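# Move long cardboard box from desk to far-end shelf

## Task

Pick up the long cardboard box lying on the desk and set it down on a shelf belonging to the final shelving section at the far end of the aisle (left or right side is fine). It has to rest directly on the shelf board, not on top of a carton, and no part of it may overhang the shelf's front edge. The robot must not tip over or finish leaning, or the task fails.

## Robot and tools

ROBOT. TidyBot++: a mobile base 0.54 m long, 0.50 m wide, 0.38 m high on four powered casters, carrying a single seven-joint arm with a two-finger gripper. The shoulder sits 0.12 m ahead of the base centre, 0.68 m above the floor. Segments: upper arm 0.42 m, forearm 0.31 m, hand 0.31 m. At the start the arm is folded, hand pointing down, wrist up to 0.08 m past the base front. Cameras: base_camera (fixed on the base) and wrist_camera (fisheye, looks along the hand).

FRAMES. Base frame: origin on the floor below the base centre, x ahead, y to the left, z up, metres. Odometry frame: the base frame as it was when the scene began. hand_pose is the midpoint of the closed finger pads in the base frame; its own z axis runs out along the fingers, and the fingers open and close along its y axis.

move. One action per call, built from any of base, joints, target, plus optional speeds and min_time_s; parts start together. cameras picks images (base_camera, wrist_camera, all; [] for none). blocking true or omitted waits until everything is at rest; false returns within about 0.5 s while motion continues. A call with no action just reports state and images.
- base: an object of relative offsets from where the base stands now, measured along its current axes: translate_m (forward positive, -2 to 2 m), strafe_m (left positive, -2 to 2 m), rotate_rad (counter-clockwise positive, -6.3 to 6.3 rad).
- joints: absolute angles by name, radians: joint_1_rad (any angle; positive is clockwise from above, opposite to heading), joint_2_rad -2.249 to 2.249 (shoulder, 0 = upper arm vertical), joint_3_rad any, joint_4_rad -2.579 to 2.579 (elbow, 0 = straight), joint_5_rad any, joint_6_rad -2.099 to 2.099 (wrist), joint_7_rad any; gripper_pos 0 (open) to 1 (closed). Unlimited joints go the short way; for bigger turns send steps below half a turn.
- target: one list of seven numbers, an absolute hand pose in the base frame: x, y, z in metres then quaternion qw, qx, qy, qz. With target, joints may only contain gripper_pos.
- speeds: caps for this action: translate_m/strafe_m 0.05 to 0.5 m/s (give one value under one key when both are used), rotate_rad 0.1 to 1.57 rad/s, gripper_pos 0.234 to 0.993 per s.
- min_time_s: 0.1 to 8 s, the shortest duration for each arm motion.

wait(seconds 0 to 10, cameras) lets time pass without new commands; returns early once earlier motions settle. stop(cameras) brakes everything you started. zoom_image(camera, region [x0, y0, x1, y1] in pixels, at most 504 by 504) enlarges part of the newest image from that camera. finished_scene(scene) ends the current scene, given its number; call nothing after it in that reply.

RESULTS. base_status, joint_status, hand_status report done, moving, off_target (resting away from target, possibly still pressing), stopped, contact_stop or time_out (unrequested stops; the key holds where it halted and later calls in the reply are skipped), not_followed (a self-collision check held back arm targets; a cause line follows), torque_fault, limit_stop_at_motor_heat. on_its_own lists unrequested robot activity. base_odometry counts wheel turns (slip counts as travel), heading in rad. base_tilt gives forward/right lean in degrees. motor_effort is percent of maximum torque, with the peak of the last action in brackets. hand_target is where the hand would be with all joints on target. ARM HIT, MOTOR HOT and OVER-TEMPERATURE FAULT lines are warnings. A base "done" may hide a blocked base that stopped short.

GRIPPER. Pad gap is roughly 85 x (1 - gripper_pos) mm. Fingers meet an object about where the gap equals its width; a spring makes them touch slightly earlier than the reading implies. off_target on the gripper means it is gripping an object and squeezing hard; a target within about 0.01 past first contact reads done with a gentler grip. The boxes are empty and crush easily, so close slowly and only just past contact.

ARM TIPS. For target, the controller chooses joint angles and may swing the elbow; poses pointing forward low and close to the base behave badly and can hit the base. After done the hand is within about 3 cm; correct by adding (wanted minus read) to the last target. To hold still, resend hand_target, not hand_pose. A carried load makes the arm sag; never command a held joint to its current reading. A straight-down hand reaches only about 0.94 m high, near the base. The arm does not avoid furniture and keeps pushing if blocked; sending out-of-reach poses wanders and ends in time_out.

CAUTIONS. Do not drive or turn while the arm is snagged above about 0.6 m, swing an outstretched arm sideways, or reach far from the folded posture over nearby furniture: the robot can tip. Avoid hard impacts (torque faults freeze the arm 10 s), dropping or releasing a moving box, yanking or twisting a gripped box, and squeezing it while it still rests on something. Lower the box until hand_pose stops descending, then open gently. Long holds with a stretched arm overheat motors. Odometry drifts a few cm over many moves; check with the cameras.

Each tool is called after "Call:" as name(argument=value, ...), one argument or row to a line, values as JSON.

## Session

Call:
move(
)

Scene clock: 0.00 s.
base_odometry: x=+0.000 y=+0.000 heading=+0.000
base_tilt: forward=-0.3 right=+0.2
base_status: not commanded
joint_positions: joint_1_rad=+0.023 joint_2_rad=-0.312 joint_3_rad=+3.185 joint_4_rad=-2.512 joint_5_rad=+0.019 joint_6_rad=-0.877 joint_7_rad=+1.536 gripper_pos=+0.002
joint_status: not commanded
motor_effort: joint_1_rad=+0 joint_2_rad=-1 joint_3_rad=-1 joint_4_rad=+12 joint_5_rad=-1 joint_6_rad=+1 joint_7_rad=+1
hand_pose: x=+0.2642 y=-0.0113 z=+0.5867 quat_wxyz=(+0.001, +0.999, -0.043, +0.032) (m; base frame)
hand_target: x=+0.2642 y=-0.0113 z=+0.5867 quat_wxyz=(+0.001, +0.999, -0.043, +0.032) (m; base frame)
hand_status: not commanded
pictures: base_camera, wrist_camera

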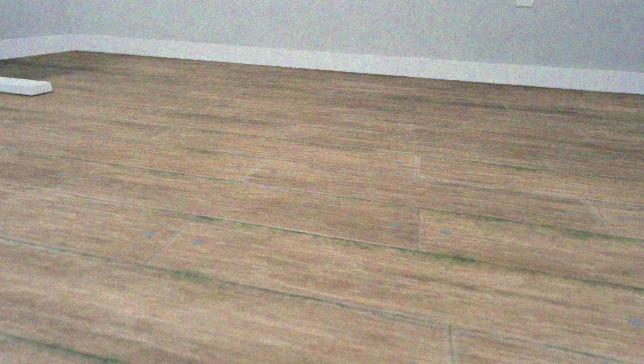

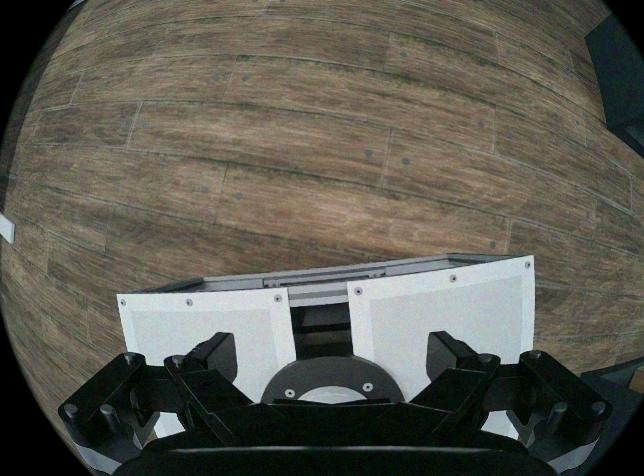

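Call:
move(
  joints={"joint_6_rad": 0.45},
  cameras=["all"],
)

Scene clock: 2.17 s.
move: done
base_odometry: x=+0.000 y=+0.000 heading=+0.000
base_tilt: forward=-0.3 right=+0.2
base_status: not commanded
joint_positions: joint_1_rad=+0.023 joint_2_rad=-0.312 joint_3_rad=+3.185 joint_4_rad=-2.512 joint_5_rad=+0.019 joint_6_rad=+0.391 joint_7_rad=+1.536 gripper_pos=+0.002
joint_status: all done
motor_effort: joint_1_rad=+1(1) joint_2_rad=-6(6) joint_3_rad=+0(2) joint_4_rad=+17(17) joint_5_rad=-1(1) joint_6_rad=+9(10) joint_7_rad=+1(1)
hand_pose: x=+0.5463 y=-0.0255 z=+0.8238 quat_wxyz=(+0.007, +0.786, -0.033, +0.618)
hand_target: x=+0.5501 y=-0.0257 z=+0.8418 quat_wxyz=(+0.007, +0.767, -0.033, +0.641)
hand_status: not commanded
pictures: base_camera, wrist_camera
wrist_camera: T_world_to_cam=[[-0.09008, -0.99543, -0.03163, 0.04563], [-0.24059, 0.05257, -0.9692, 0.98689], [0.96644, -0.07969, -0.24423, -0.19682]] pos_world=[0.43177, -0.02215, 0.90987]

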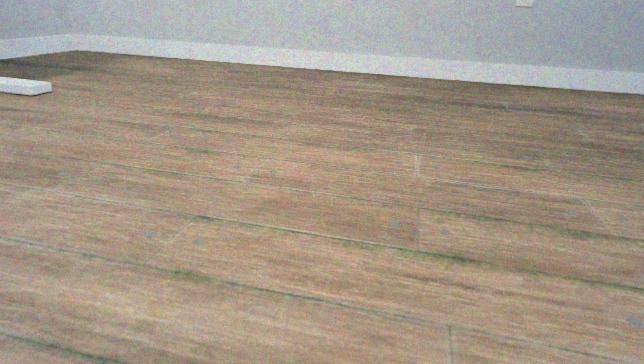

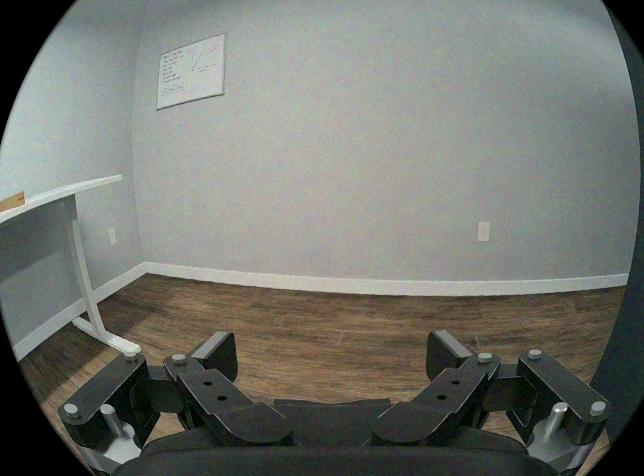

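Call:
move(
  joints={"joint_1_rad": -0.8},
  cameras=["wrist_camera"],
)

Call:
move(
  joints={"joint_1_rad": -1.5},
  cameras=["wrist_camera"],
)

Scene clock: 4.37 s.
move: done
base_odometry: x=+0.000 y=+0.000 heading=+0.000
base_tilt: forward=-0.4 right=+0.2
base_status: not commanded
joint_positions: joint_1_rad=-0.774 joint_2_rad=-0.312 joint_3_rad=+3.185 joint_4_rad=-2.512 joint_5_rad=+0.019 joint_6_rad=+0.391 joint_7_rad=+1.536 gripper_pos=+0.002
joint_status: all done
motor_effort: joint_1_rad=+0(2) joint_2_rad=-6(6) joint_3_rad=-1(2) joint_4_rad=+17(17) joint_5_rad=+0(1) joint_6_rad=+9(10) joint_7_rad=+1(1)
hand_pose: x=+0.4360 y=+0.2876 z=+0.8238 quat_wxyz=(-0.234, +0.737, +0.274, +0.572)
hand_target: x=+0.4311 y=+0.2985 z=+0.8418 quat_wxyz=(-0.250, +0.716, +0.277, +0.590)
hand_status: not commanded
wrist_camera: T_world_to_cam=[[0.64862, -0.76046, -0.03154, -0.04237], [-0.20576, -0.1353, -0.9692, 0.98275], [0.73278, 0.63513, -0.24423, -0.169]] pos_world=[0.35353, 0.20808, 0.90987]

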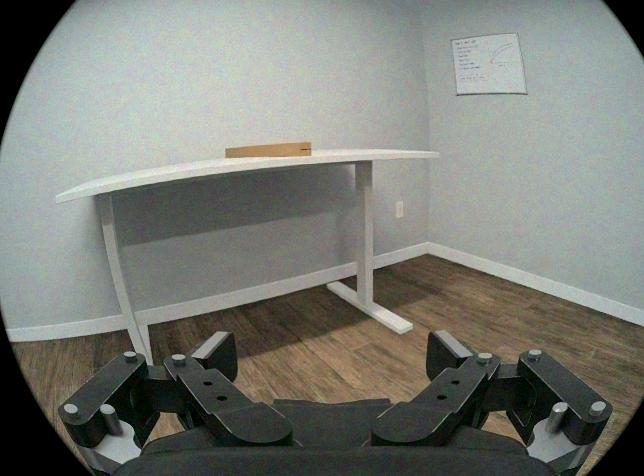

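Scene clock: 6.33 s.
move: done
base_odometry: x=+0.000 y=+0.000 heading=+0.000
base_tilt: forward=-0.3 right=+0.2
base_status: not commanded
joint_positions: joint_1_rad=-1.474 joint_2_rad=-0.312 joint_3_rad=+3.185 joint_4_rad=-2.512 joint_5_rad=+0.019 joint_6_rad=+0.391 joint_7_rad=+1.536 gripper_pos=+0.002
joint_status: all done
motor_effort: joint_1_rad=+0(2) joint_2_rad=-6(6) joint_3_rad=-1(2) joint_4_rad=+17(17) joint_5_rad=+0(1) joint_6_rad=+9(10) joint_7_rad=+1(1)
hand_pose: x=+0.1762 y=+0.4242 z=+0.8238 quat_wxyz=(-0.416, +0.598, +0.510, +0.457)
hand_target: x=+0.1655 y=+0.4294 z=+0.8418 quat_wxyz=(-0.437, +0.578, +0.506, +0.469)
hand_status: not commanded
wrist_camera: T_world_to_cam=[[0.98601, -0.16369, -0.03155, -0.08251], [-0.0702, -0.23606, -0.9692, 0.96663], [0.1512, 0.95785, -0.24425, -0.09982]] pos_world=[0.16431, 0.31029, 0.90987]

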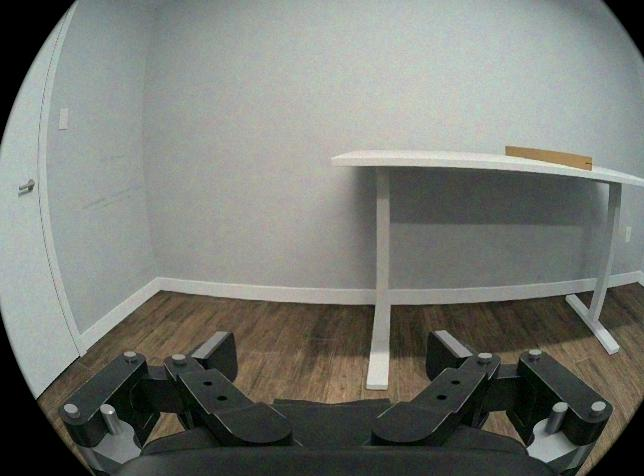

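Call:
move(
  joints={"joint_1_rad": -2.4},
  cameras=["wrist_camera"],
)

Call:
move(
  joints={"joint_1_rad": 2.9},
  cameras=["wrist_camera"],
)

Call:
move(
  joints={"joint_1_rad": 2.0},
  cameras=["wrist_camera"],
)

Scene clock: 8.73 s.
move: done
base_odometry: x=+0.000 y=+0.000 heading=+0.000
base_tilt: forward=-0.4 right=+0.2
base_status: not commanded
joint_positions: joint_1_rad=-2.374 joint_2_rad=-0.312 joint_3_rad=+3.185 joint_4_rad=-2.512 joint_5_rad=+0.019 joint_6_rad=+0.391 joint_7_rad=+1.536 gripper_pos=+0.002
joint_status: all done
motor_effort: joint_1_rad=+1(2) joint_2_rad=-6(6) joint_3_rad=-1(2) joint_4_rad=+16(17) joint_5_rad=+0(1) joint_6_rad=+9(10) joint_7_rad=+1(1)
hand_pose: x=-0.1778 y=+0.3085 z=+0.8238 quat_wxyz=(-0.573, +0.317, +0.720, +0.231)
hand_target: x=-0.1885 y=+0.3033 z=+0.8418 quat_wxyz=(-0.598, +0.300, +0.706, +0.232)
hand_status: not commanded
wrist_camera: T_world_to_cam=[[0.74113, 0.67062, -0.0316, -0.05335], [0.14125, -0.20176, -0.9692, 0.94146], [-0.65634, 0.71384, -0.24425, -0.00371]] pos_world=[-0.09587, 0.22838, 0.90987]

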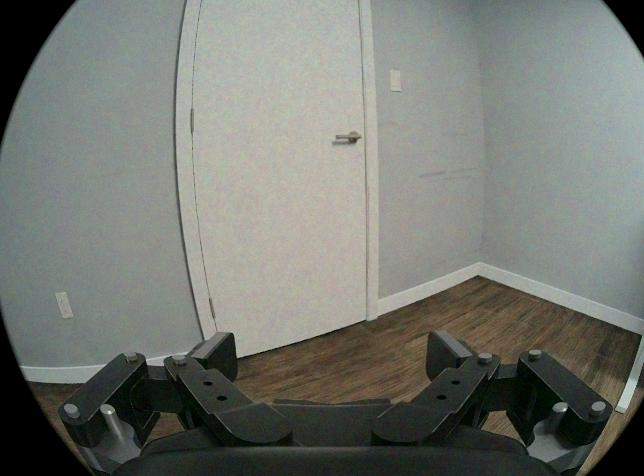

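Scene clock: 11.00 s.
move: done
base_odometry: x=+0.000 y=+0.000 heading=+0.000
base_tilt: forward=-0.3 right=+0.2
base_status: not commanded
joint_positions: joint_1_rad=-3.357 joint_2_rad=-0.312 joint_3_rad=+3.185 joint_4_rad=-2.512 joint_5_rad=+0.019 joint_6_rad=+0.391 joint_7_rad=+1.536 gripper_pos=+0.002
joint_status: all done
motor_effort: joint_1_rad=+0(2) joint_2_rad=-6(6) joint_3_rad=-1(2) joint_4_rad=+17(17) joint_5_rad=-1(1) joint_6_rad=+9(10) joint_7_rad=+1(1)
hand_pose: x=-0.3023 y=-0.0759 z=+0.8238 quat_wxyz=(-0.614, -0.060, +0.784, -0.067)
hand_target: x=-0.3039 y=-0.0878 z=+0.8418 quat_wxyz=(-0.636, -0.069, +0.765, -0.078)
hand_status: not commanded
wrist_camera: T_world_to_cam=[[-0.14718, 0.98861, -0.03157, 0.05233], [0.2462, 0.0057, -0.9692, 0.92897], [-0.95798, -0.15042, -0.24424, 0.0322]] pos_world=[-0.19017, -0.05219, 0.90987]

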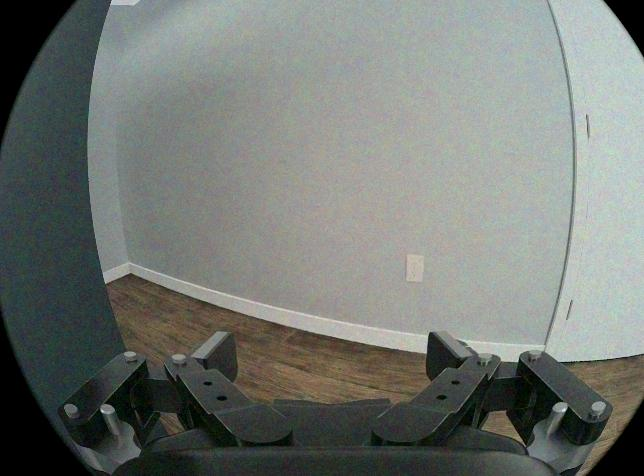

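Scene clock: 13.20 s.
move: done
base_odometry: x=+0.000 y=+0.000 heading=+0.000
base_tilt: forward=-0.3 right=+0.2
base_status: not commanded
joint_positions: joint_1_rad=-4.257 joint_2_rad=-0.312 joint_3_rad=+3.185 joint_4_rad=-2.512 joint_5_rad=+0.019 joint_6_rad=+0.391 joint_7_rad=+1.536 gripper_pos=+0.002
joint_status: all done
motor_effort: joint_1_rad=+0(2) joint_2_rad=-6(6) joint_3_rad=-1(2) joint_4_rad=+17(17) joint_5_rad=+0(1) joint_6_rad=+9(10) joint_7_rad=+1(1)
hand_pose: x=-0.0833 y=-0.3772 z=+0.8238 quat_wxyz=(-0.524, -0.395, +0.680, -0.327)
hand_target: x=-0.0751 y=-0.3858 z=+0.8418 quat_wxyz=(-0.539, -0.394, +0.659, -0.347)
hand_status: not commanded
wrist_camera: T_world_to_cam=[[-0.86594, 0.49915, -0.03163, 0.13799], [0.14861, 0.19639, -0.9692, 0.94058], [-0.47756, -0.84397, -0.24424, -0.02499]] pos_world=[-0.03223, -0.27469, 0.90987]

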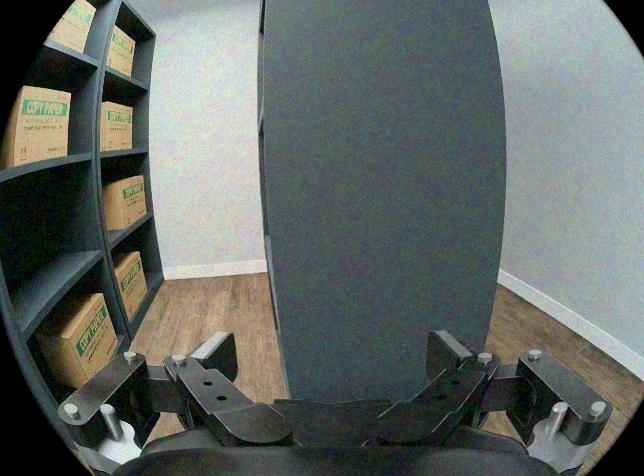

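Call:
move(
  joints={"joint_1_rad": 1.3},
  cameras=["wrist_camera"],
)

Call:
move(
  joints={"joint_1_rad": 0.6},
  cameras=["wrist_camera"],
)

Scene clock: 15.30 s.
move: done
base_odometry: x=+0.000 y=+0.000 heading=+0.000
base_tilt: forward=-0.3 right=+0.2
base_status: not commanded
joint_positions: joint_1_rad=-4.957 joint_2_rad=-0.312 joint_3_rad=+3.185 joint_4_rad=-2.512 joint_5_rad=+0.019 joint_6_rad=+0.391 joint_7_rad=+1.536 gripper_pos=+0.002
joint_status: all done
motor_effort: joint_1_rad=+0(2) joint_2_rad=-6(6) joint_3_rad=-1(1) joint_4_rad=+16(17) joint_5_rad=+0(1) joint_6_rad=+10(10) joint_7_rad=+1(1)
hand_pose: x=+0.2072 y=-0.4189 z=+0.8238 quat_wxyz=(-0.380, -0.604, +0.503, -0.487)
hand_target: x=+0.2191 y=-0.4201 z=+0.8418 quat_wxyz=(-0.387, -0.596, +0.483, -0.511)
hand_status: not commanded
wrist_camera: T_world_to_cam=[[-0.98387, -0.17606, -0.03157, 0.15196], [-0.01291, 0.24592, -0.9692, 0.95982], [0.17841, -0.95317, -0.24423, -0.10311]] pos_world=[0.18029, -0.30757, 0.90987]

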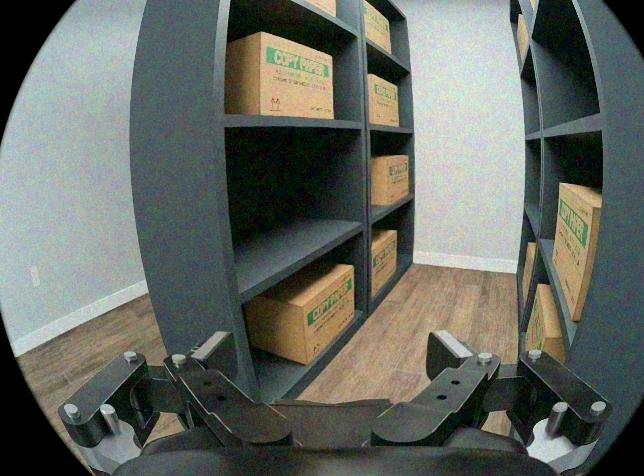

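Scene clock: 17.27 s.
move: done
base_odometry: x=+0.000 y=+0.000 heading=+0.000
base_tilt: forward=-0.3 right=+0.2
base_status: not commanded
joint_positions: joint_1_rad=-5.657 joint_2_rad=-0.312 joint_3_rad=+3.185 joint_4_rad=-2.512 joint_5_rad=+0.019 joint_6_rad=+0.391 joint_7_rad=+1.536 gripper_pos=+0.002
joint_status: all done
motor_effort: joint_1_rad=+0(2) joint_2_rad=-6(6) joint_3_rad=+0(2) joint_4_rad=+17(17) joint_5_rad=-1(1) joint_6_rad=+9(10) joint_7_rad=+1(1)
hand_pose: x=+0.4563 y=-0.2635 z=+0.8238 quat_wxyz=(-0.190, -0.740, +0.265, -0.588)
hand_target: x=+0.4662 y=-0.2569 z=+0.8418 quat_wxyz=(-0.189, -0.726, +0.250, -0.612)
hand_status: not commanded
wrist_camera: T_world_to_cam=[[-0.63907, -0.7685, -0.03159, 0.1109], [-0.1683, 0.1798, -0.9692, 0.9783], [0.75051, -0.61406, -0.24424, -0.17115]] pos_world=[0.36397, -0.19577, 0.90987]

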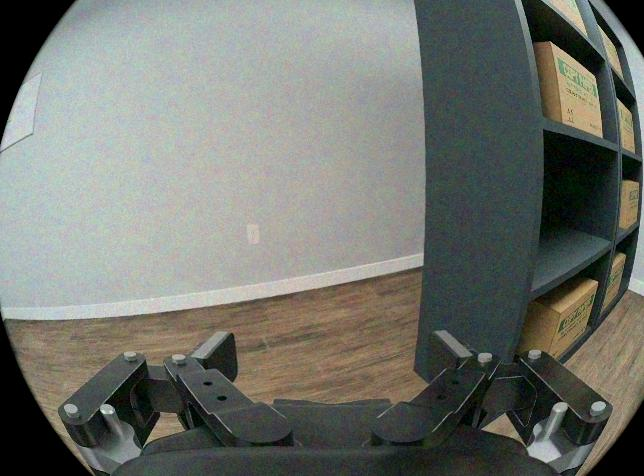

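Call:
move(
  joints={"joint_1_rad": -0.8},
  cameras=["wrist_camera"],
)

Call:
zoom_image(
  camera="wrist_camera",
  region=[200, 110, 360, 200],
)

Scene clock: 20.67 s.
move: done
base_odometry: x=+0.000 y=+0.000 heading=+0.000
base_tilt: forward=-0.4 right=+0.2
base_status: not commanded
joint_positions: joint_1_rad=-7.057 joint_2_rad=-0.312 joint_3_rad=+3.185 joint_4_rad=-2.512 joint_5_rad=+0.019 joint_6_rad=+0.391 joint_7_rad=+1.536 gripper_pos=+0.002
joint_status: all done
motor_effort: joint_1_rad=+0(2) joint_2_rad=-6(6) joint_3_rad=-1(2) joint_4_rad=+16(17) joint_5_rad=+0(1) joint_6_rad=+9(9) joint_7_rad=+1(1)
hand_pose: x=+0.4360 y=+0.2876 z=+0.8238 quat_wxyz=(+0.234, -0.737, -0.274, -0.572)
hand_target: x=+0.4311 y=+0.2985 z=+0.8418 quat_wxyz=(+0.250, -0.716, -0.277, -0.590)
hand_status: not commanded
wrist_camera: T_world_to_cam=[[0.64872, -0.76037, -0.03157, -0.04232], [-0.20577, -0.13531, -0.9692, 0.98276], [0.73268, 0.63524, -0.24424, -0.16905]] pos_world=[0.35353, 0.20818, 0.90987]

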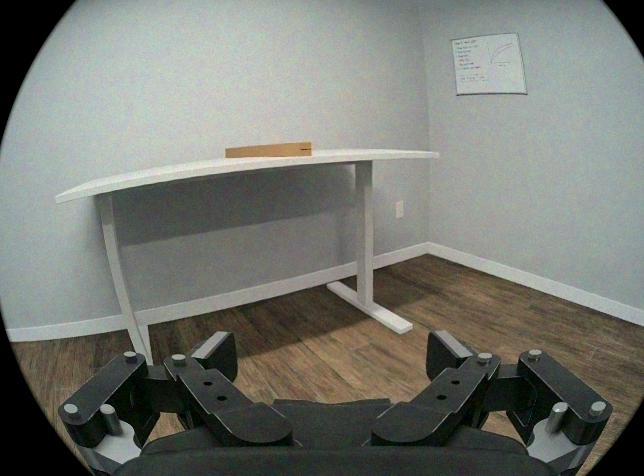

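Scaled by 3.150.

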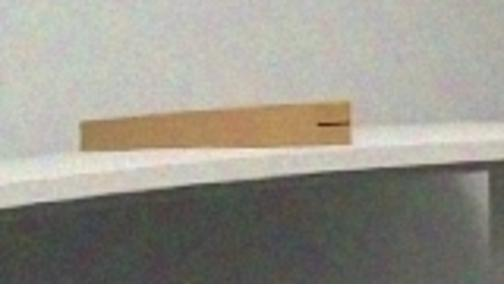

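Call:
move(
  joints={"joint_2_rad": -0.3, "joint_4_rad": -1.6, "joint_6_rad": -0.6},
  cameras=["wrist_camera"],
)

Call:
zoom_image(
  camera="wrist_camera",
  region=[140, 120, 460, 300],
)

Call:
move(
  joints={"joint_1_rad": 0.6},
  cameras=["wrist_camera"],
)

Call:
move(
  joints={"joint_1_rad": 1.2},
  cameras=["wrist_camera"],
)

Call:
move(
  joints={"joint_1_rad": 1.57},
  cameras=["wrist_camera"],
)

Scene clock: 24.30 s.
move: done
base_odometry: x=+0.000 y=+0.000 heading=+0.000
base_tilt: forward=-0.3 right=+0.2
base_status: not commanded
joint_positions: joint_1_rad=-7.057 joint_2_rad=-0.312 joint_3_rad=+3.185 joint_4_rad=-1.634 joint_5_rad=+0.019 joint_6_rad=-0.558 joint_7_rad=+1.536 gripper_pos=+0.002
joint_status: all done
motor_effort: joint_1_rad=+1(1) joint_2_rad=-8(10) joint_3_rad=-1(2) joint_4_rad=+19(20) joint_5_rad=-1(1) joint_6_rad=+9(11) joint_7_rad=+1(1)
hand_pose: x=+0.4750 y=+0.3110 z=+1.0646 quat_wxyz=(+0.217, -0.759, -0.276, -0.548)
hand_target: x=+0.4676 y=+0.3208 z=+1.0672 quat_wxyz=(+0.221, -0.761, -0.288, -0.538)
hand_status: not commanded
wrist_camera: T_world_to_cam=[[0.63467, -0.77236, -0.02569, -0.03809], [-0.25719, -0.17976, -0.94949, 1.2447], [0.72873, 0.60922, -0.31274, -0.07075]] pos_world=[0.39587, 0.23743, 1.15872]

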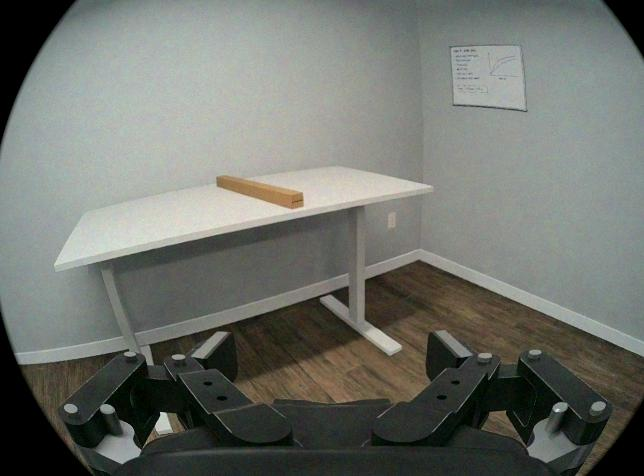

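Scaled by 1.575.

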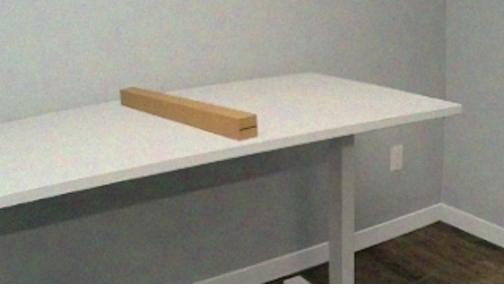

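Scene clock: 26.97 s.
move: done
base_odometry: x=+0.000 y=+0.000 heading=+0.000
base_tilt: forward=-0.3 right=+0.2
base_status: not commanded
joint_positions: joint_1_rad=-5.709 joint_2_rad=-0.312 joint_3_rad=+3.185 joint_4_rad=-1.634 joint_5_rad=+0.019 joint_6_rad=-0.560 joint_7_rad=+1.536 gripper_pos=+0.002
joint_status: all done
motor_effort: joint_1_rad=+0(2) joint_2_rad=-8(9) joint_3_rad=-1(2) joint_4_rad=+19(19) joint_5_rad=+0(1) joint_6_rad=+9(9) joint_7_rad=+1(1)
hand_pose: x=+0.5007 y=-0.2786 z=+1.0642 quat_wxyz=(-0.172, -0.766, +0.258, -0.563)
hand_target: x=+0.4944 y=-0.2890 z=+1.0672 quat_wxyz=(-0.178, -0.767, +0.270, -0.554)
hand_status: not commanded
wrist_camera: T_world_to_cam=[[-0.61355, -0.78924, -0.02563, 0.11032], [-0.23309, 0.21202, -0.94906, 1.24152], [0.75447, -0.57632, -0.31405, -0.07223]] pos_world=[0.41156, -0.21779, 1.15842]

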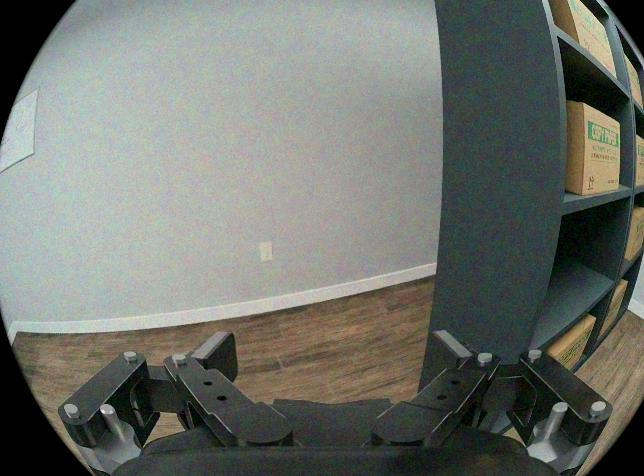

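Scene clock: 28.80 s.
move: done
base_odometry: x=+0.000 y=+0.000 heading=+0.000
base_tilt: forward=-0.3 right=+0.2
base_status: not commanded
joint_positions: joint_1_rad=-5.108 joint_2_rad=-0.312 joint_3_rad=+3.185 joint_4_rad=-1.634 joint_5_rad=+0.019 joint_6_rad=-0.560 joint_7_rad=+1.536 gripper_pos=+0.002
joint_status: all done
motor_effort: joint_1_rad=+1(2) joint_2_rad=-8(9) joint_3_rad=-1(2) joint_4_rad=+19(19) joint_5_rad=+0(1) joint_6_rad=+9(9) joint_7_rad=+1(1)
hand_pose: x=+0.2767 y=-0.4455 z=+1.0642 quat_wxyz=(-0.331, -0.655, +0.473, -0.487)
hand_target: x=+0.2656 y=-0.4505 z=+1.0672 quat_wxyz=(-0.333, -0.653, +0.485, -0.477)
hand_status: not commanded
wrist_camera: T_world_to_cam=[[-0.95207, -0.3048, -0.02561, 0.15063], [-0.07266, 0.3067, -0.94903, 1.22242], [0.29712, -0.90168, -0.31414, -0.01766]] pos_world=[0.23747, -0.34492, 1.15842]

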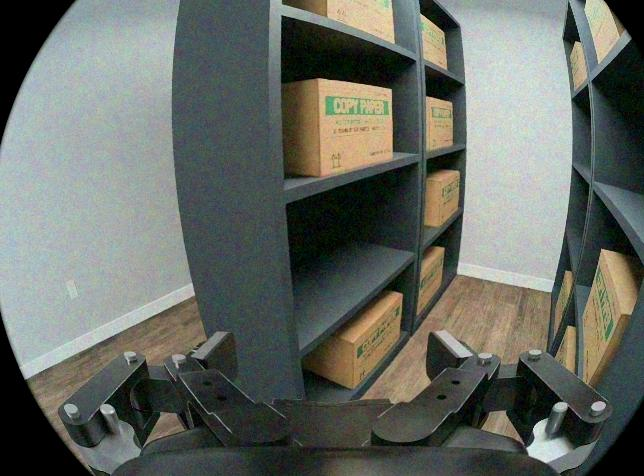

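Scene clock: 30.30 s.
move: done
base_odometry: x=+0.000 y=+0.000 heading=+0.000
base_tilt: forward=-0.3 right=+0.2
base_status: not commanded
joint_positions: joint_1_rad=-4.738 joint_2_rad=-0.312 joint_3_rad=+3.185 joint_4_rad=-1.634 joint_5_rad=+0.019 joint_6_rad=-0.560 joint_7_rad=+1.536 gripper_pos=+0.002
joint_status: all done
motor_effort: joint_1_rad=-1(2) joint_2_rad=-8(8) joint_3_rad=+0(2) joint_4_rad=+19(19) joint_5_rad=-1(1) joint_6_rad=+9(9) joint_7_rad=+1(1)
hand_pose: x=+0.1049 y=-0.4724 z=+1.0641 quat_wxyz=(-0.415, -0.557, +0.586, -0.418)
hand_target: x=+0.0928 y=-0.4730 z=+1.0672 quat_wxyz=(-0.415, -0.553, +0.597, -0.407)
hand_status: not commanded
wrist_camera: T_world_to_cam=[[-0.99786, 0.0602, -0.02558, 0.156], [0.04316, 0.31223, -0.94903, 1.20863], [-0.04914, -0.9481, -0.31416, 0.02359]] pos_world=[0.10466, -0.36439, 1.15842]

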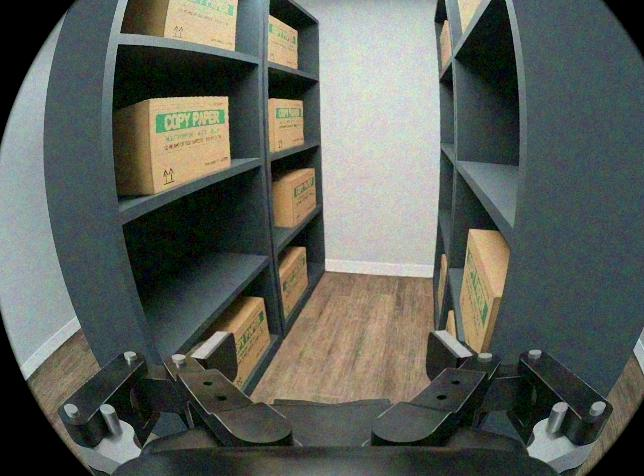

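Call:
zoom_image(
  camera="wrist_camera",
  region=[400, 0, 560, 400],
)

Call:
zoom_image(
  camera="wrist_camera",
  region=[240, 0, 360, 330],
)

Scaled by 1.260.

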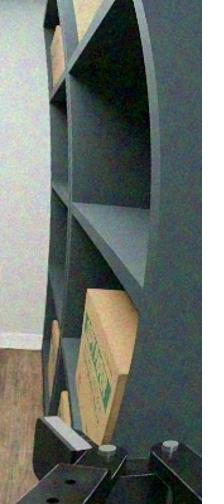

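Scaled by 1.527.

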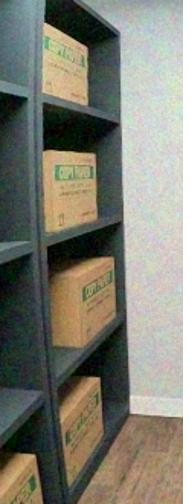

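Call:
move(
  base={"rotate_rad": 1.428},
  joints={"joint_1_rad": 0.0},
)

Call:
move(
  base={"translate_m": 0.6, "strafe_m": -1.017},
  cameras=["all"],
)

Scene clock: 35.20 s.
move: done
base_odometry: x=+0.000 y=+0.000 heading=+1.428
base_tilt: forward=-0.3 right=+0.2
base_status: done
joint_positions: joint_1_rad=-6.258 joint_2_rad=-0.309 joint_3_rad=+3.185 joint_4_rad=-1.634 joint_5_rad=+0.019 joint_6_rad=-0.560 joint_7_rad=+1.536 gripper_pos=+0.002
joint_status: all done
motor_effort: joint_1_rad=+0(3) joint_2_rad=-8(11) joint_3_rad=-1(3) joint_4_rad=+19(20) joint_5_rad=+0(1) joint_6_rad=+9(9) joint_7_rad=+1(1)
hand_pose: x=+0.5911 y=-0.0384 z=+1.0625 quat_wxyz=(-0.013, -0.808, +0.041, -0.587)
hand_target: x=+0.5920 y=-0.0266 z=+1.0672 quat_wxyz=(-0.006, -0.813, +0.031, -0.582)
hand_status: not commanded
pictures: none

Scene clock: 38.87 s.
move: done
base_odometry: x=+1.092 y=+0.449 heading=+1.428
base_tilt: forward=-0.3 right=+0.2
base_status: done
joint_positions: joint_1_rad=-6.261 joint_2_rad=-0.308 joint_3_rad=+3.185 joint_4_rad=-1.634 joint_5_rad=+0.019 joint_6_rad=-0.562 joint_7_rad=+1.536 gripper_pos=+0.002
joint_status: not commanded
motor_effort: joint_1_rad=+0(1) joint_2_rad=-8(10) joint_3_rad=-1(2) joint_4_rad=+19(19) joint_5_rad=+0(1) joint_6_rad=+9(10) joint_7_rad=+1(1)
hand_pose: x=+0.5913 y=-0.0369 z=+1.0622 quat_wxyz=(-0.012, -0.809, +0.040, -0.587)
hand_target: x=+0.5920 y=-0.0266 z=+1.0672 quat_wxyz=(-0.006, -0.813, +0.031, -0.582)
hand_status: not commanded
pictures: base_camera, wrist_camera
wrist_camera: T_world_to_cam=[[-0.10833, -0.99379, -0.02531, 0.05], [-0.31465, 0.05842, -0.94741, 1.25029], [0.94301, -0.09467, -0.31902, -0.09028]] pos_world=[0.48395, -0.03191, 1.157]

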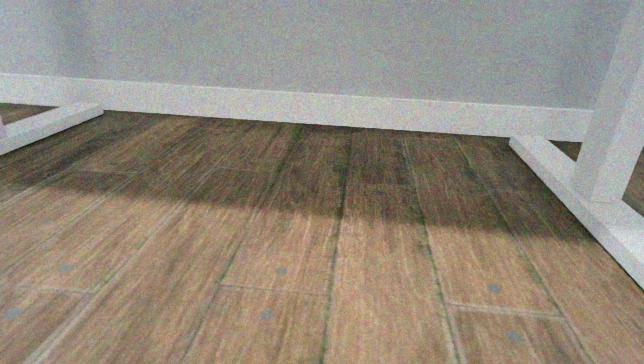

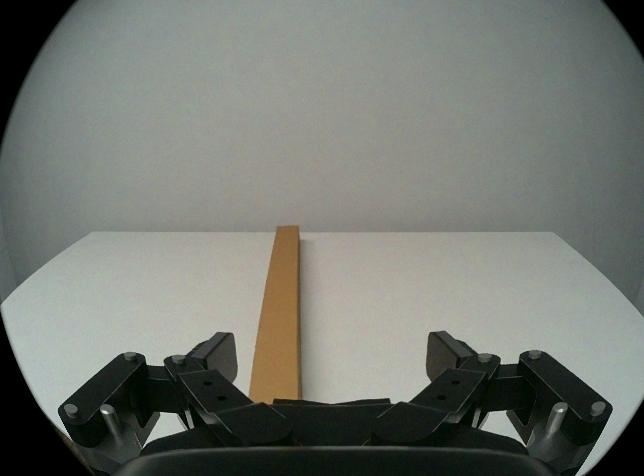

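Call:
move(
  base={"translate_m": 0.25},
  speeds={"translate_m": 0.25},
  joints={"joint_1_rad": -0.07},
  cameras=["wrist_camera"],
)

Call:
move(
  joints={"joint_2_rad": 0.186, "joint_4_rad": -0.966, "joint_6_rad": -1.204},
  min_time_s=2.5,
  cameras=["wrist_camera"],
)

Scene clock: 41.80 s.
move: done
base_odometry: x=+1.128 y=+0.696 heading=+1.428
base_tilt: forward=-0.3 right=+0.2
base_status: done
joint_positions: joint_1_rad=-6.331 joint_2_rad=-0.306 joint_3_rad=+3.185 joint_4_rad=-1.633 joint_5_rad=+0.019 joint_6_rad=-0.563 joint_7_rad=+1.536 gripper_pos=+0.002
joint_status: all done
motor_effort: joint_1_rad=+0(2) joint_2_rad=-8(12) joint_3_rad=-1(2) joint_4_rad=+19(20) joint_5_rad=-1(1) joint_6_rad=+9(10) joint_7_rad=+1(1)
hand_pose: x=+0.5937 y=-0.0036 z=+1.0609 quat_wxyz=(+0.008, -0.811, +0.011, -0.585)
hand_target: x=+0.5927 y=+0.0066 z=+1.0672 quat_wxyz=(+0.014, -0.813, +0.003, -0.581)
hand_status: not commanded
wrist_camera: T_world_to_cam=[[-0.03825, -0.99896, -0.02502, 0.04148], [-0.32099, 0.03599, -0.9464, 1.2505], [0.94631, -0.02817, -0.32204, -0.08826]] pos_world=[0.48651, -0.00606, 1.15609]

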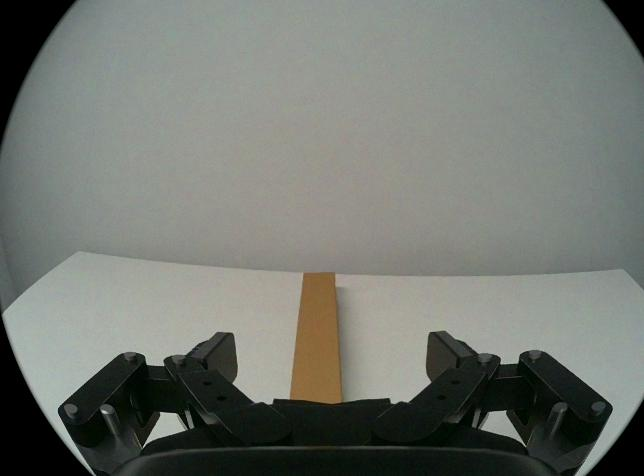

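Scene clock: 44.87 s.
move: done
base_odometry: x=+1.128 y=+0.696 heading=+1.428
base_tilt: forward=-0.3 right=+0.1
base_status: not commanded
joint_positions: joint_1_rad=-6.331 joint_2_rad=+0.154 joint_3_rad=+3.185 joint_4_rad=-1.000 joint_5_rad=+0.019 joint_6_rad=-1.162 joint_7_rad=+1.536 gripper_pos=+0.002
joint_status: all done
motor_effort: joint_1_rad=+1(2) joint_2_rad=-21(22) joint_3_rad=-1(2) joint_4_rad=+17(20) joint_5_rad=+0(1) joint_6_rad=+7(10) joint_7_rad=+1(1)
hand_pose: x=+0.7002 y=+0.0011 z=+1.0139 quat_wxyz=(-0.005, -0.916, +0.012, -0.401)
hand_target: x=+0.7044 y=+0.0144 z=+1.0032 quat_wxyz=(-0.002, -0.924, +0.002, -0.383)
hand_status: not commanded
wrist_camera: T_world_to_cam=[[-0.05199, -0.99856, 0.01293, 0.02015], [-0.68221, 0.02606, -0.73069, 1.27438], [0.72931, -0.0468, -0.68258, 0.31344]] pos_world=[0.64185, 0.00158, 1.14487]

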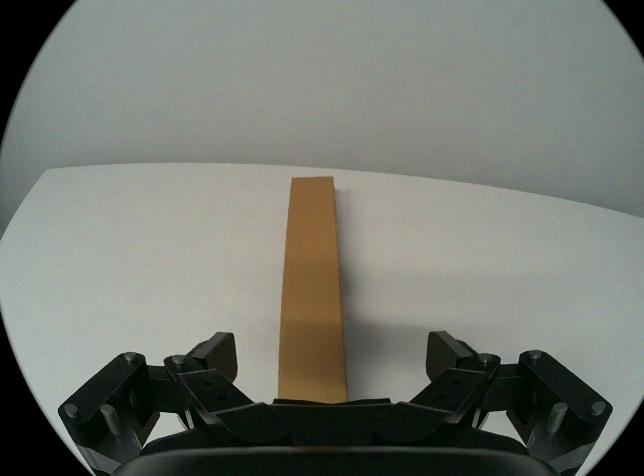

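Call:
move(
  joints={"joint_1_rad": -0.095, "joint_2_rad": 0.16, "joint_4_rad": -1.271, "joint_6_rad": -0.965, "gripper_pos": 0.15},
  min_time_s=2,
  cameras=["wrist_camera"],
)

Scene clock: 47.90 s.
move: done
base_odometry: x=+1.128 y=+0.696 heading=+1.428
base_tilt: forward=-0.3 right=+0.2
base_status: not commanded
joint_positions: joint_1_rad=-6.351 joint_2_rad=+0.154 joint_3_rad=+3.185 joint_4_rad=-1.246 joint_5_rad=+0.019 joint_6_rad=-1.021 joint_7_rad=+1.536 gripper_pos=+0.153
joint_status: all done
motor_effort: joint_1_rad=+0(2) joint_2_rad=-21(23) joint_3_rad=+0(2) joint_4_rad=+18(19) joint_5_rad=+0(1) joint_6_rad=+7(8) joint_7_rad=+1(1)
hand_pose: x=+0.6990 y=+0.0122 z=+0.9169 quat_wxyz=(-0.002, -0.936, +0.001, -0.353)
hand_target: x=+0.7083 y=+0.0288 z=+0.9124 quat_wxyz=(+0.003, -0.931, -0.012, -0.364)
hand_status: not commanded
wrist_camera: T_world_to_cam=[[-0.02885, -0.99939, 0.01956, 0.01023], [-0.7559, 0.00901, -0.65463, 1.18425], [0.65405, -0.03367, -0.7557, 0.36815]] pos_world=[0.65468, 0.01195, 1.05324]

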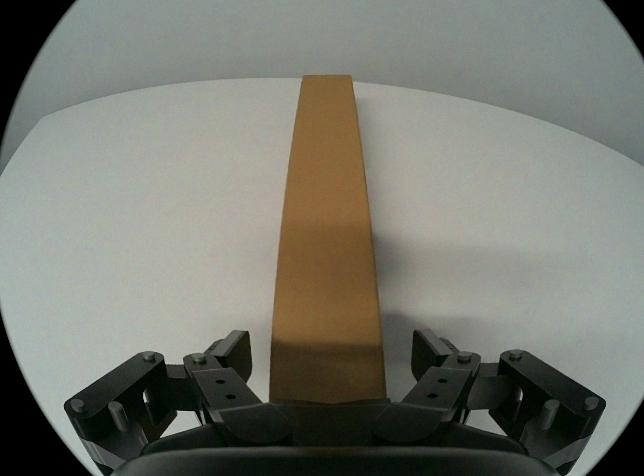

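Call:
move(
  joints={"joint_2_rad": 0.151, "joint_4_rad": -1.354, "joint_6_rad": -0.891},
  min_time_s=2,
  cameras=["wrist_camera"],
)

Scene clock: 50.60 s.
move: done
base_odometry: x=+1.128 y=+0.696 heading=+1.428
base_tilt: forward=-0.3 right=+0.2
base_status: not commanded
joint_positions: joint_1_rad=-6.351 joint_2_rad=+0.154 joint_3_rad=+3.185 joint_4_rad=-1.326 joint_5_rad=+0.019 joint_6_rad=-0.947 joint_7_rad=+1.536 gripper_pos=+0.153
joint_status: all done
motor_effort: joint_1_rad=+0(1) joint_2_rad=-22(23) joint_3_rad=-1(1) joint_4_rad=+18(19) joint_5_rad=+0(1) joint_6_rad=+7(8) joint_7_rad=+1(1)
hand_pose: x=+0.7009 y=+0.0124 z=+0.8909 quat_wxyz=(-0.002, -0.937, +0.001, -0.350)
hand_target: x=+0.7069 y=+0.0287 z=+0.8898 quat_wxyz=(+0.004, -0.931, -0.012, -0.364)
hand_status: not commanded
wrist_camera: T_world_to_cam=[[-0.02737, -0.99942, 0.02011, 0.00938], [-0.7595, 0.00771, -0.65046, 1.16756], [0.64993, -0.03308, -0.75927, 0.35318]] pos_world=[0.65747, 0.01205, 1.02743]

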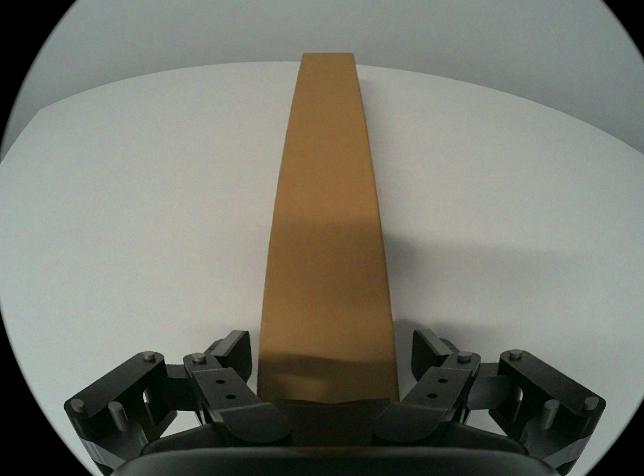

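Call:
zoom_image(
  camera="wrist_camera",
  region=[180, 280, 480, 430],
)

Scaled by 1.680.

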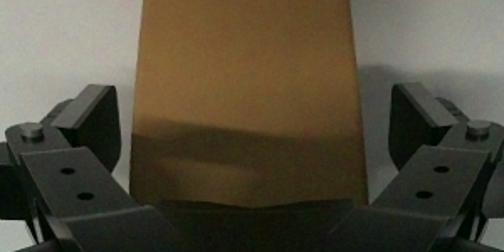

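Call:
move(
  joints={"gripper_pos": 0.3},
  speeds={"gripper_pos": 0.234},
  cameras=["wrist_camera"],
)

Call:
zoom_image(
  camera="wrist_camera",
  region=[180, 280, 480, 430],
)

Scene clock: 52.03 s.
move: done
base_odometry: x=+1.128 y=+0.696 heading=+1.428
base_tilt: forward=-0.3 right=+0.2
base_status: not commanded
joint_positions: joint_1_rad=-6.351 joint_2_rad=+0.154 joint_3_rad=+3.185 joint_4_rad=-1.326 joint_5_rad=+0.019 joint_6_rad=-0.946 joint_7_rad=+1.536 gripper_pos=+0.300
joint_status: all done
motor_effort: joint_1_rad=+0(1) joint_2_rad=-22(22) joint_3_rad=-1(2) joint_4_rad=+18(18) joint_5_rad=-1(1) joint_6_rad=+6(7) joint_7_rad=+1(1)
hand_pose: x=+0.7010 y=+0.0124 z=+0.8909 quat_wxyz=(-0.002, -0.937, +0.001, -0.350)
hand_target: x=+0.7069 y=+0.0287 z=+0.8898 quat_wxyz=(+0.004, -0.931, -0.012, -0.364)
hand_status: not commanded
wrist_camera: T_world_to_cam=[[-0.02731, -0.99943, 0.02003, 0.00942], [-0.75932, 0.00771, -0.65068, 1.16766], [0.65015, -0.03298, -0.75909, 0.35285]] pos_world=[0.65747, 0.01205, 1.02743]

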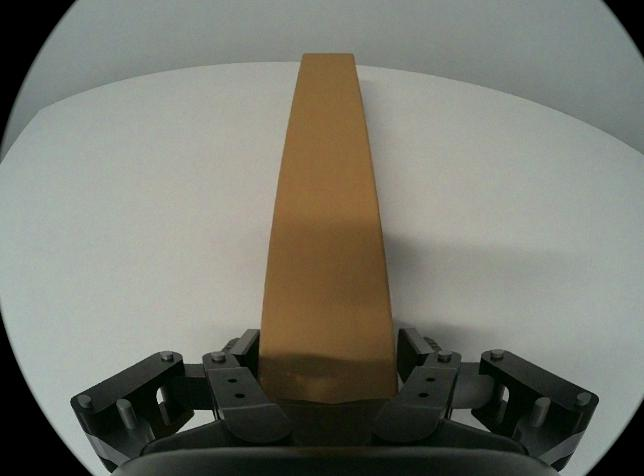

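Scaled by 1.680.

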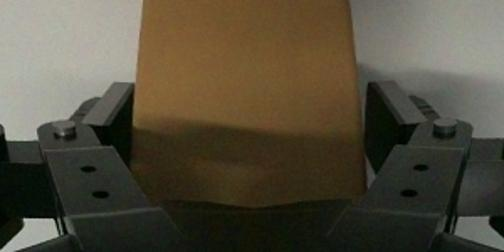

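Call:
move(
  joints={"gripper_pos": 0.34},
  speeds={"gripper_pos": 0.234},
  cameras=["wrist_camera"],
)

Call:
zoom_image(
  camera="wrist_camera",
  region=[220, 310, 440, 410],
)

Scene clock: 52.90 s.
move: done
base_odometry: x=+1.128 y=+0.696 heading=+1.428
base_tilt: forward=-0.3 right=+0.2
base_status: not commanded
joint_positions: joint_1_rad=-6.351 joint_2_rad=+0.154 joint_3_rad=+3.185 joint_4_rad=-1.326 joint_5_rad=+0.019 joint_6_rad=-0.946 joint_7_rad=+1.536 gripper_pos=+0.340
joint_status: all done
motor_effort: joint_1_rad=+0(1) joint_2_rad=-21(22) joint_3_rad=+0(1) joint_4_rad=+18(18) joint_5_rad=-1(1) joint_6_rad=+6(7) joint_7_rad=+1(1)
hand_pose: x=+0.7010 y=+0.0124 z=+0.8909 quat_wxyz=(-0.002, -0.937, +0.001, -0.350)
hand_target: x=+0.7069 y=+0.0287 z=+0.8898 quat_wxyz=(+0.004, -0.931, -0.012, -0.364)
hand_status: not commanded
wrist_camera: T_world_to_cam=[[-0.02731, -0.99943, 0.02003, 0.00942], [-0.75932, 0.00771, -0.65068, 1.16766], [0.65015, -0.03298, -0.75909, 0.35285]] pos_world=[0.65747, 0.01205, 1.02743]

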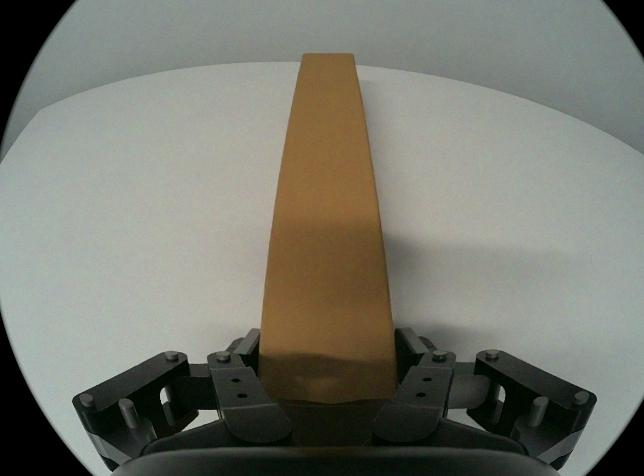

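Scaled by 2.291.

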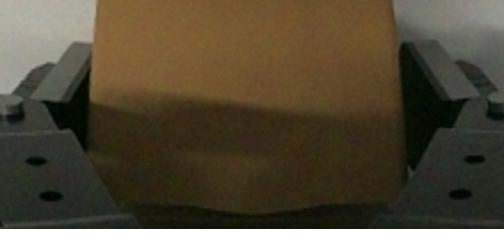

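Call:
move(
  joints={"gripper_pos": 0.37},
  speeds={"gripper_pos": 0.234},
  cameras=["wrist_camera"],
)

Call:
zoom_image(
  camera="wrist_camera",
  region=[220, 310, 440, 410],
)

Call:
move(
  joints={"gripper_pos": 0.385},
  speeds={"gripper_pos": 0.234},
  cameras=["wrist_camera"],
)

Call:
zoom_image(
  camera="wrist_camera",
  region=[220, 310, 440, 410],
)

Scene clock: 53.80 s.
move: done
base_odometry: x=+1.128 y=+0.696 heading=+1.428
base_tilt: forward=-0.3 right=+0.2
base_status: not commanded
joint_positions: joint_1_rad=-6.352 joint_2_rad=+0.154 joint_3_rad=+3.185 joint_4_rad=-1.326 joint_5_rad=+0.019 joint_6_rad=-0.946 joint_7_rad=+1.536 gripper_pos=+0.372
joint_status: all done
motor_effort: joint_1_rad=+0(1) joint_2_rad=-21(22) joint_3_rad=-1(1) joint_4_rad=+18(18) joint_5_rad=+0(1) joint_6_rad=+6(7) joint_7_rad=+1(1)
hand_pose: x=+0.7011 y=+0.0128 z=+0.8910 quat_wxyz=(-0.002, -0.937, +0.000, -0.350)
hand_target: x=+0.7069 y=+0.0287 z=+0.8898 quat_wxyz=(+0.004, -0.931, -0.012, -0.364)
hand_status: not commanded
wrist_camera: T_world_to_cam=[[-0.02653, -0.99945, 0.02003, 0.0093], [-0.75919, 0.00711, -0.65083, 1.16781], [0.65033, -0.03248, -0.75896, 0.35269]] pos_world=[0.65747, 0.01245, 1.02753]

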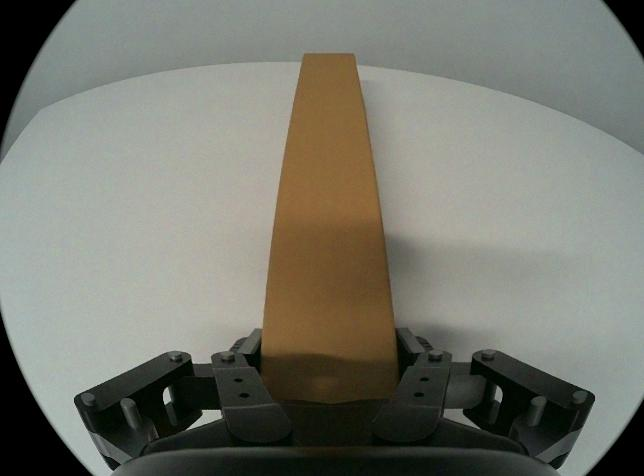

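Scaled by 2.291.

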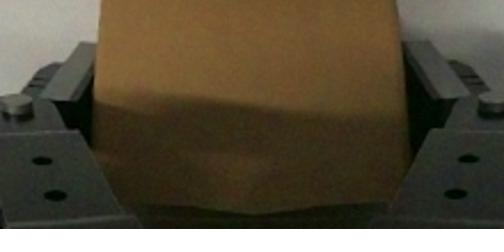

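Scene clock: 54.43 s.
move: done
base_odometry: x=+1.128 y=+0.696 heading=+1.428
base_tilt: forward=-0.3 right=+0.2
base_status: not commanded
joint_positions: joint_1_rad=-6.352 joint_2_rad=+0.154 joint_3_rad=+3.185 joint_4_rad=-1.326 joint_5_rad=+0.019 joint_6_rad=-0.946 joint_7_rad=+1.536 gripper_pos=+0.383
joint_status: all done
motor_effort: joint_1_rad=+1(2) joint_2_rad=-22(22) joint_3_rad=+0(1) joint_4_rad=+18(18) joint_5_rad=+1(1) joint_6_rad=+6(7) joint_7_rad=+1(1)
hand_pose: x=+0.7010 y=+0.0131 z=+0.8910 quat_wxyz=(-0.002, -0.937, +0.000, -0.350)
hand_target: x=+0.7069 y=+0.0287 z=+0.8898 quat_wxyz=(+0.004, -0.931, -0.012, -0.364)
hand_status: not commanded
wrist_camera: T_world_to_cam=[[-0.02603, -0.99946, 0.02007, 0.00924], [-0.7592, 0.00671, -0.65082, 1.16781], [0.65033, -0.03218, -0.75897, 0.35269]] pos_world=[0.65747, 0.01275, 1.02753]

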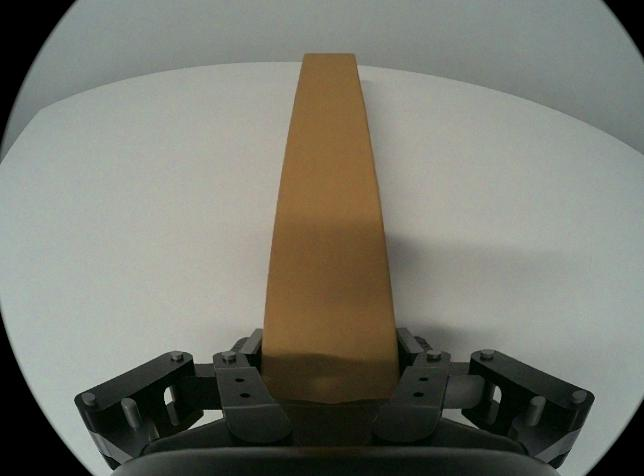

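Scaled by 2.291.

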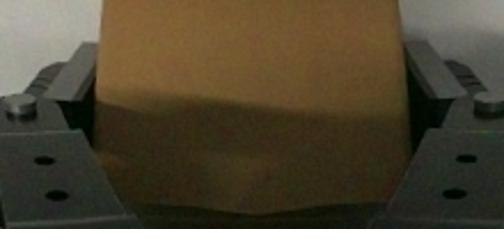

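Call:
move(
  joints={"gripper_pos": 0.395},
  speeds={"gripper_pos": 0.234},
  cameras=["wrist_camera"],
)

Call:
zoom_image(
  camera="wrist_camera",
  region=[220, 310, 440, 410],
)

Call:
move(
  joints={"gripper_pos": 0.405},
  speeds={"gripper_pos": 0.234},
  cameras=["wrist_camera"],
)

Call:
zoom_image(
  camera="wrist_camera",
  region=[220, 310, 440, 410],
)

Scene clock: 55.23 s.
move: done
base_odometry: x=+1.128 y=+0.696 heading=+1.428
base_tilt: forward=-0.3 right=+0.2
base_status: not commanded
joint_positions: joint_1_rad=-6.352 joint_2_rad=+0.154 joint_3_rad=+3.185 joint_4_rad=-1.326 joint_5_rad=+0.019 joint_6_rad=-0.946 joint_7_rad=+1.536 gripper_pos=+0.395
joint_status: all done
motor_effort: joint_1_rad=+0(1) joint_2_rad=-21(22) joint_3_rad=+0(2) joint_4_rad=+18(18) joint_5_rad=+0(1) joint_6_rad=+6(7) joint_7_rad=+1(1)
hand_pose: x=+0.7011 y=+0.0131 z=+0.8910 quat_wxyz=(-0.002, -0.937, +0.000, -0.350)
hand_target: x=+0.7069 y=+0.0287 z=+0.8898 quat_wxyz=(+0.004, -0.931, -0.012, -0.364)
hand_status: not commanded
wrist_camera: T_world_to_cam=[[-0.02604, -0.99946, 0.02006, 0.00925], [-0.75911, 0.00671, -0.65093, 1.16786], [0.65044, -0.03218, -0.75887, 0.35253]] pos_world=[0.65748, 0.01275, 1.02753]

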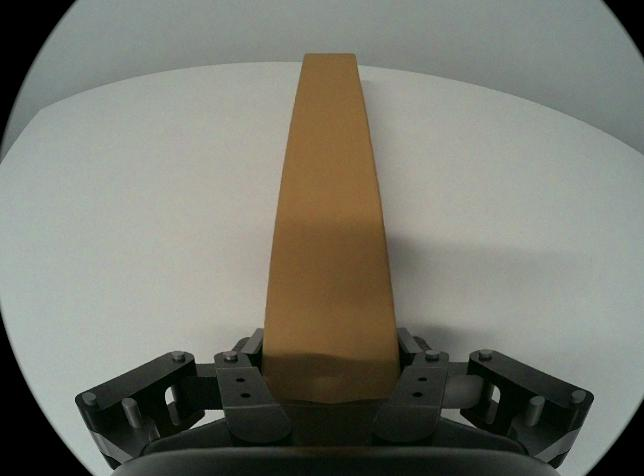

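Scaled by 2.291.

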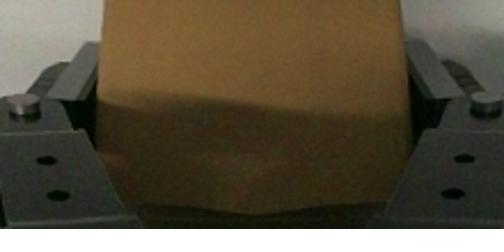

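Scene clock: 55.87 s.
move: done
base_odometry: x=+1.128 y=+0.696 heading=+1.428
base_tilt: forward=-0.3 right=+0.2
base_status: not commanded
joint_positions: joint_1_rad=-6.352 joint_2_rad=+0.154 joint_3_rad=+3.185 joint_4_rad=-1.326 joint_5_rad=+0.019 joint_6_rad=-0.946 joint_7_rad=+1.536 gripper_pos=+0.403
joint_status: all done
motor_effort: joint_1_rad=+1(1) joint_2_rad=-21(21) joint_3_rad=+0(1) joint_4_rad=+18(18) joint_5_rad=+0(1) joint_6_rad=+6(7) joint_7_rad=+1(1)
hand_pose: x=+0.7011 y=+0.0133 z=+0.8910 quat_wxyz=(-0.002, -0.937, +0.000, -0.350)
hand_target: x=+0.7069 y=+0.0287 z=+0.8898 quat_wxyz=(+0.004, -0.931, -0.012, -0.364)
hand_status: not commanded
wrist_camera: T_world_to_cam=[[-0.02575, -0.99947, 0.02004, 0.00919], [-0.75912, 0.00651, -0.65092, 1.16786], [0.65045, -0.03198, -0.75888, 0.35253]] pos_world=[0.65748, 0.01285, 1.02753]

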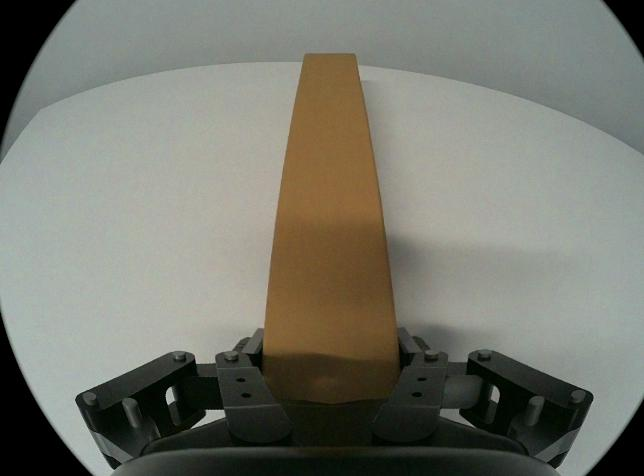

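Scaled by 2.291.

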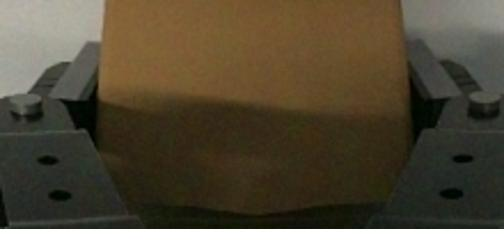

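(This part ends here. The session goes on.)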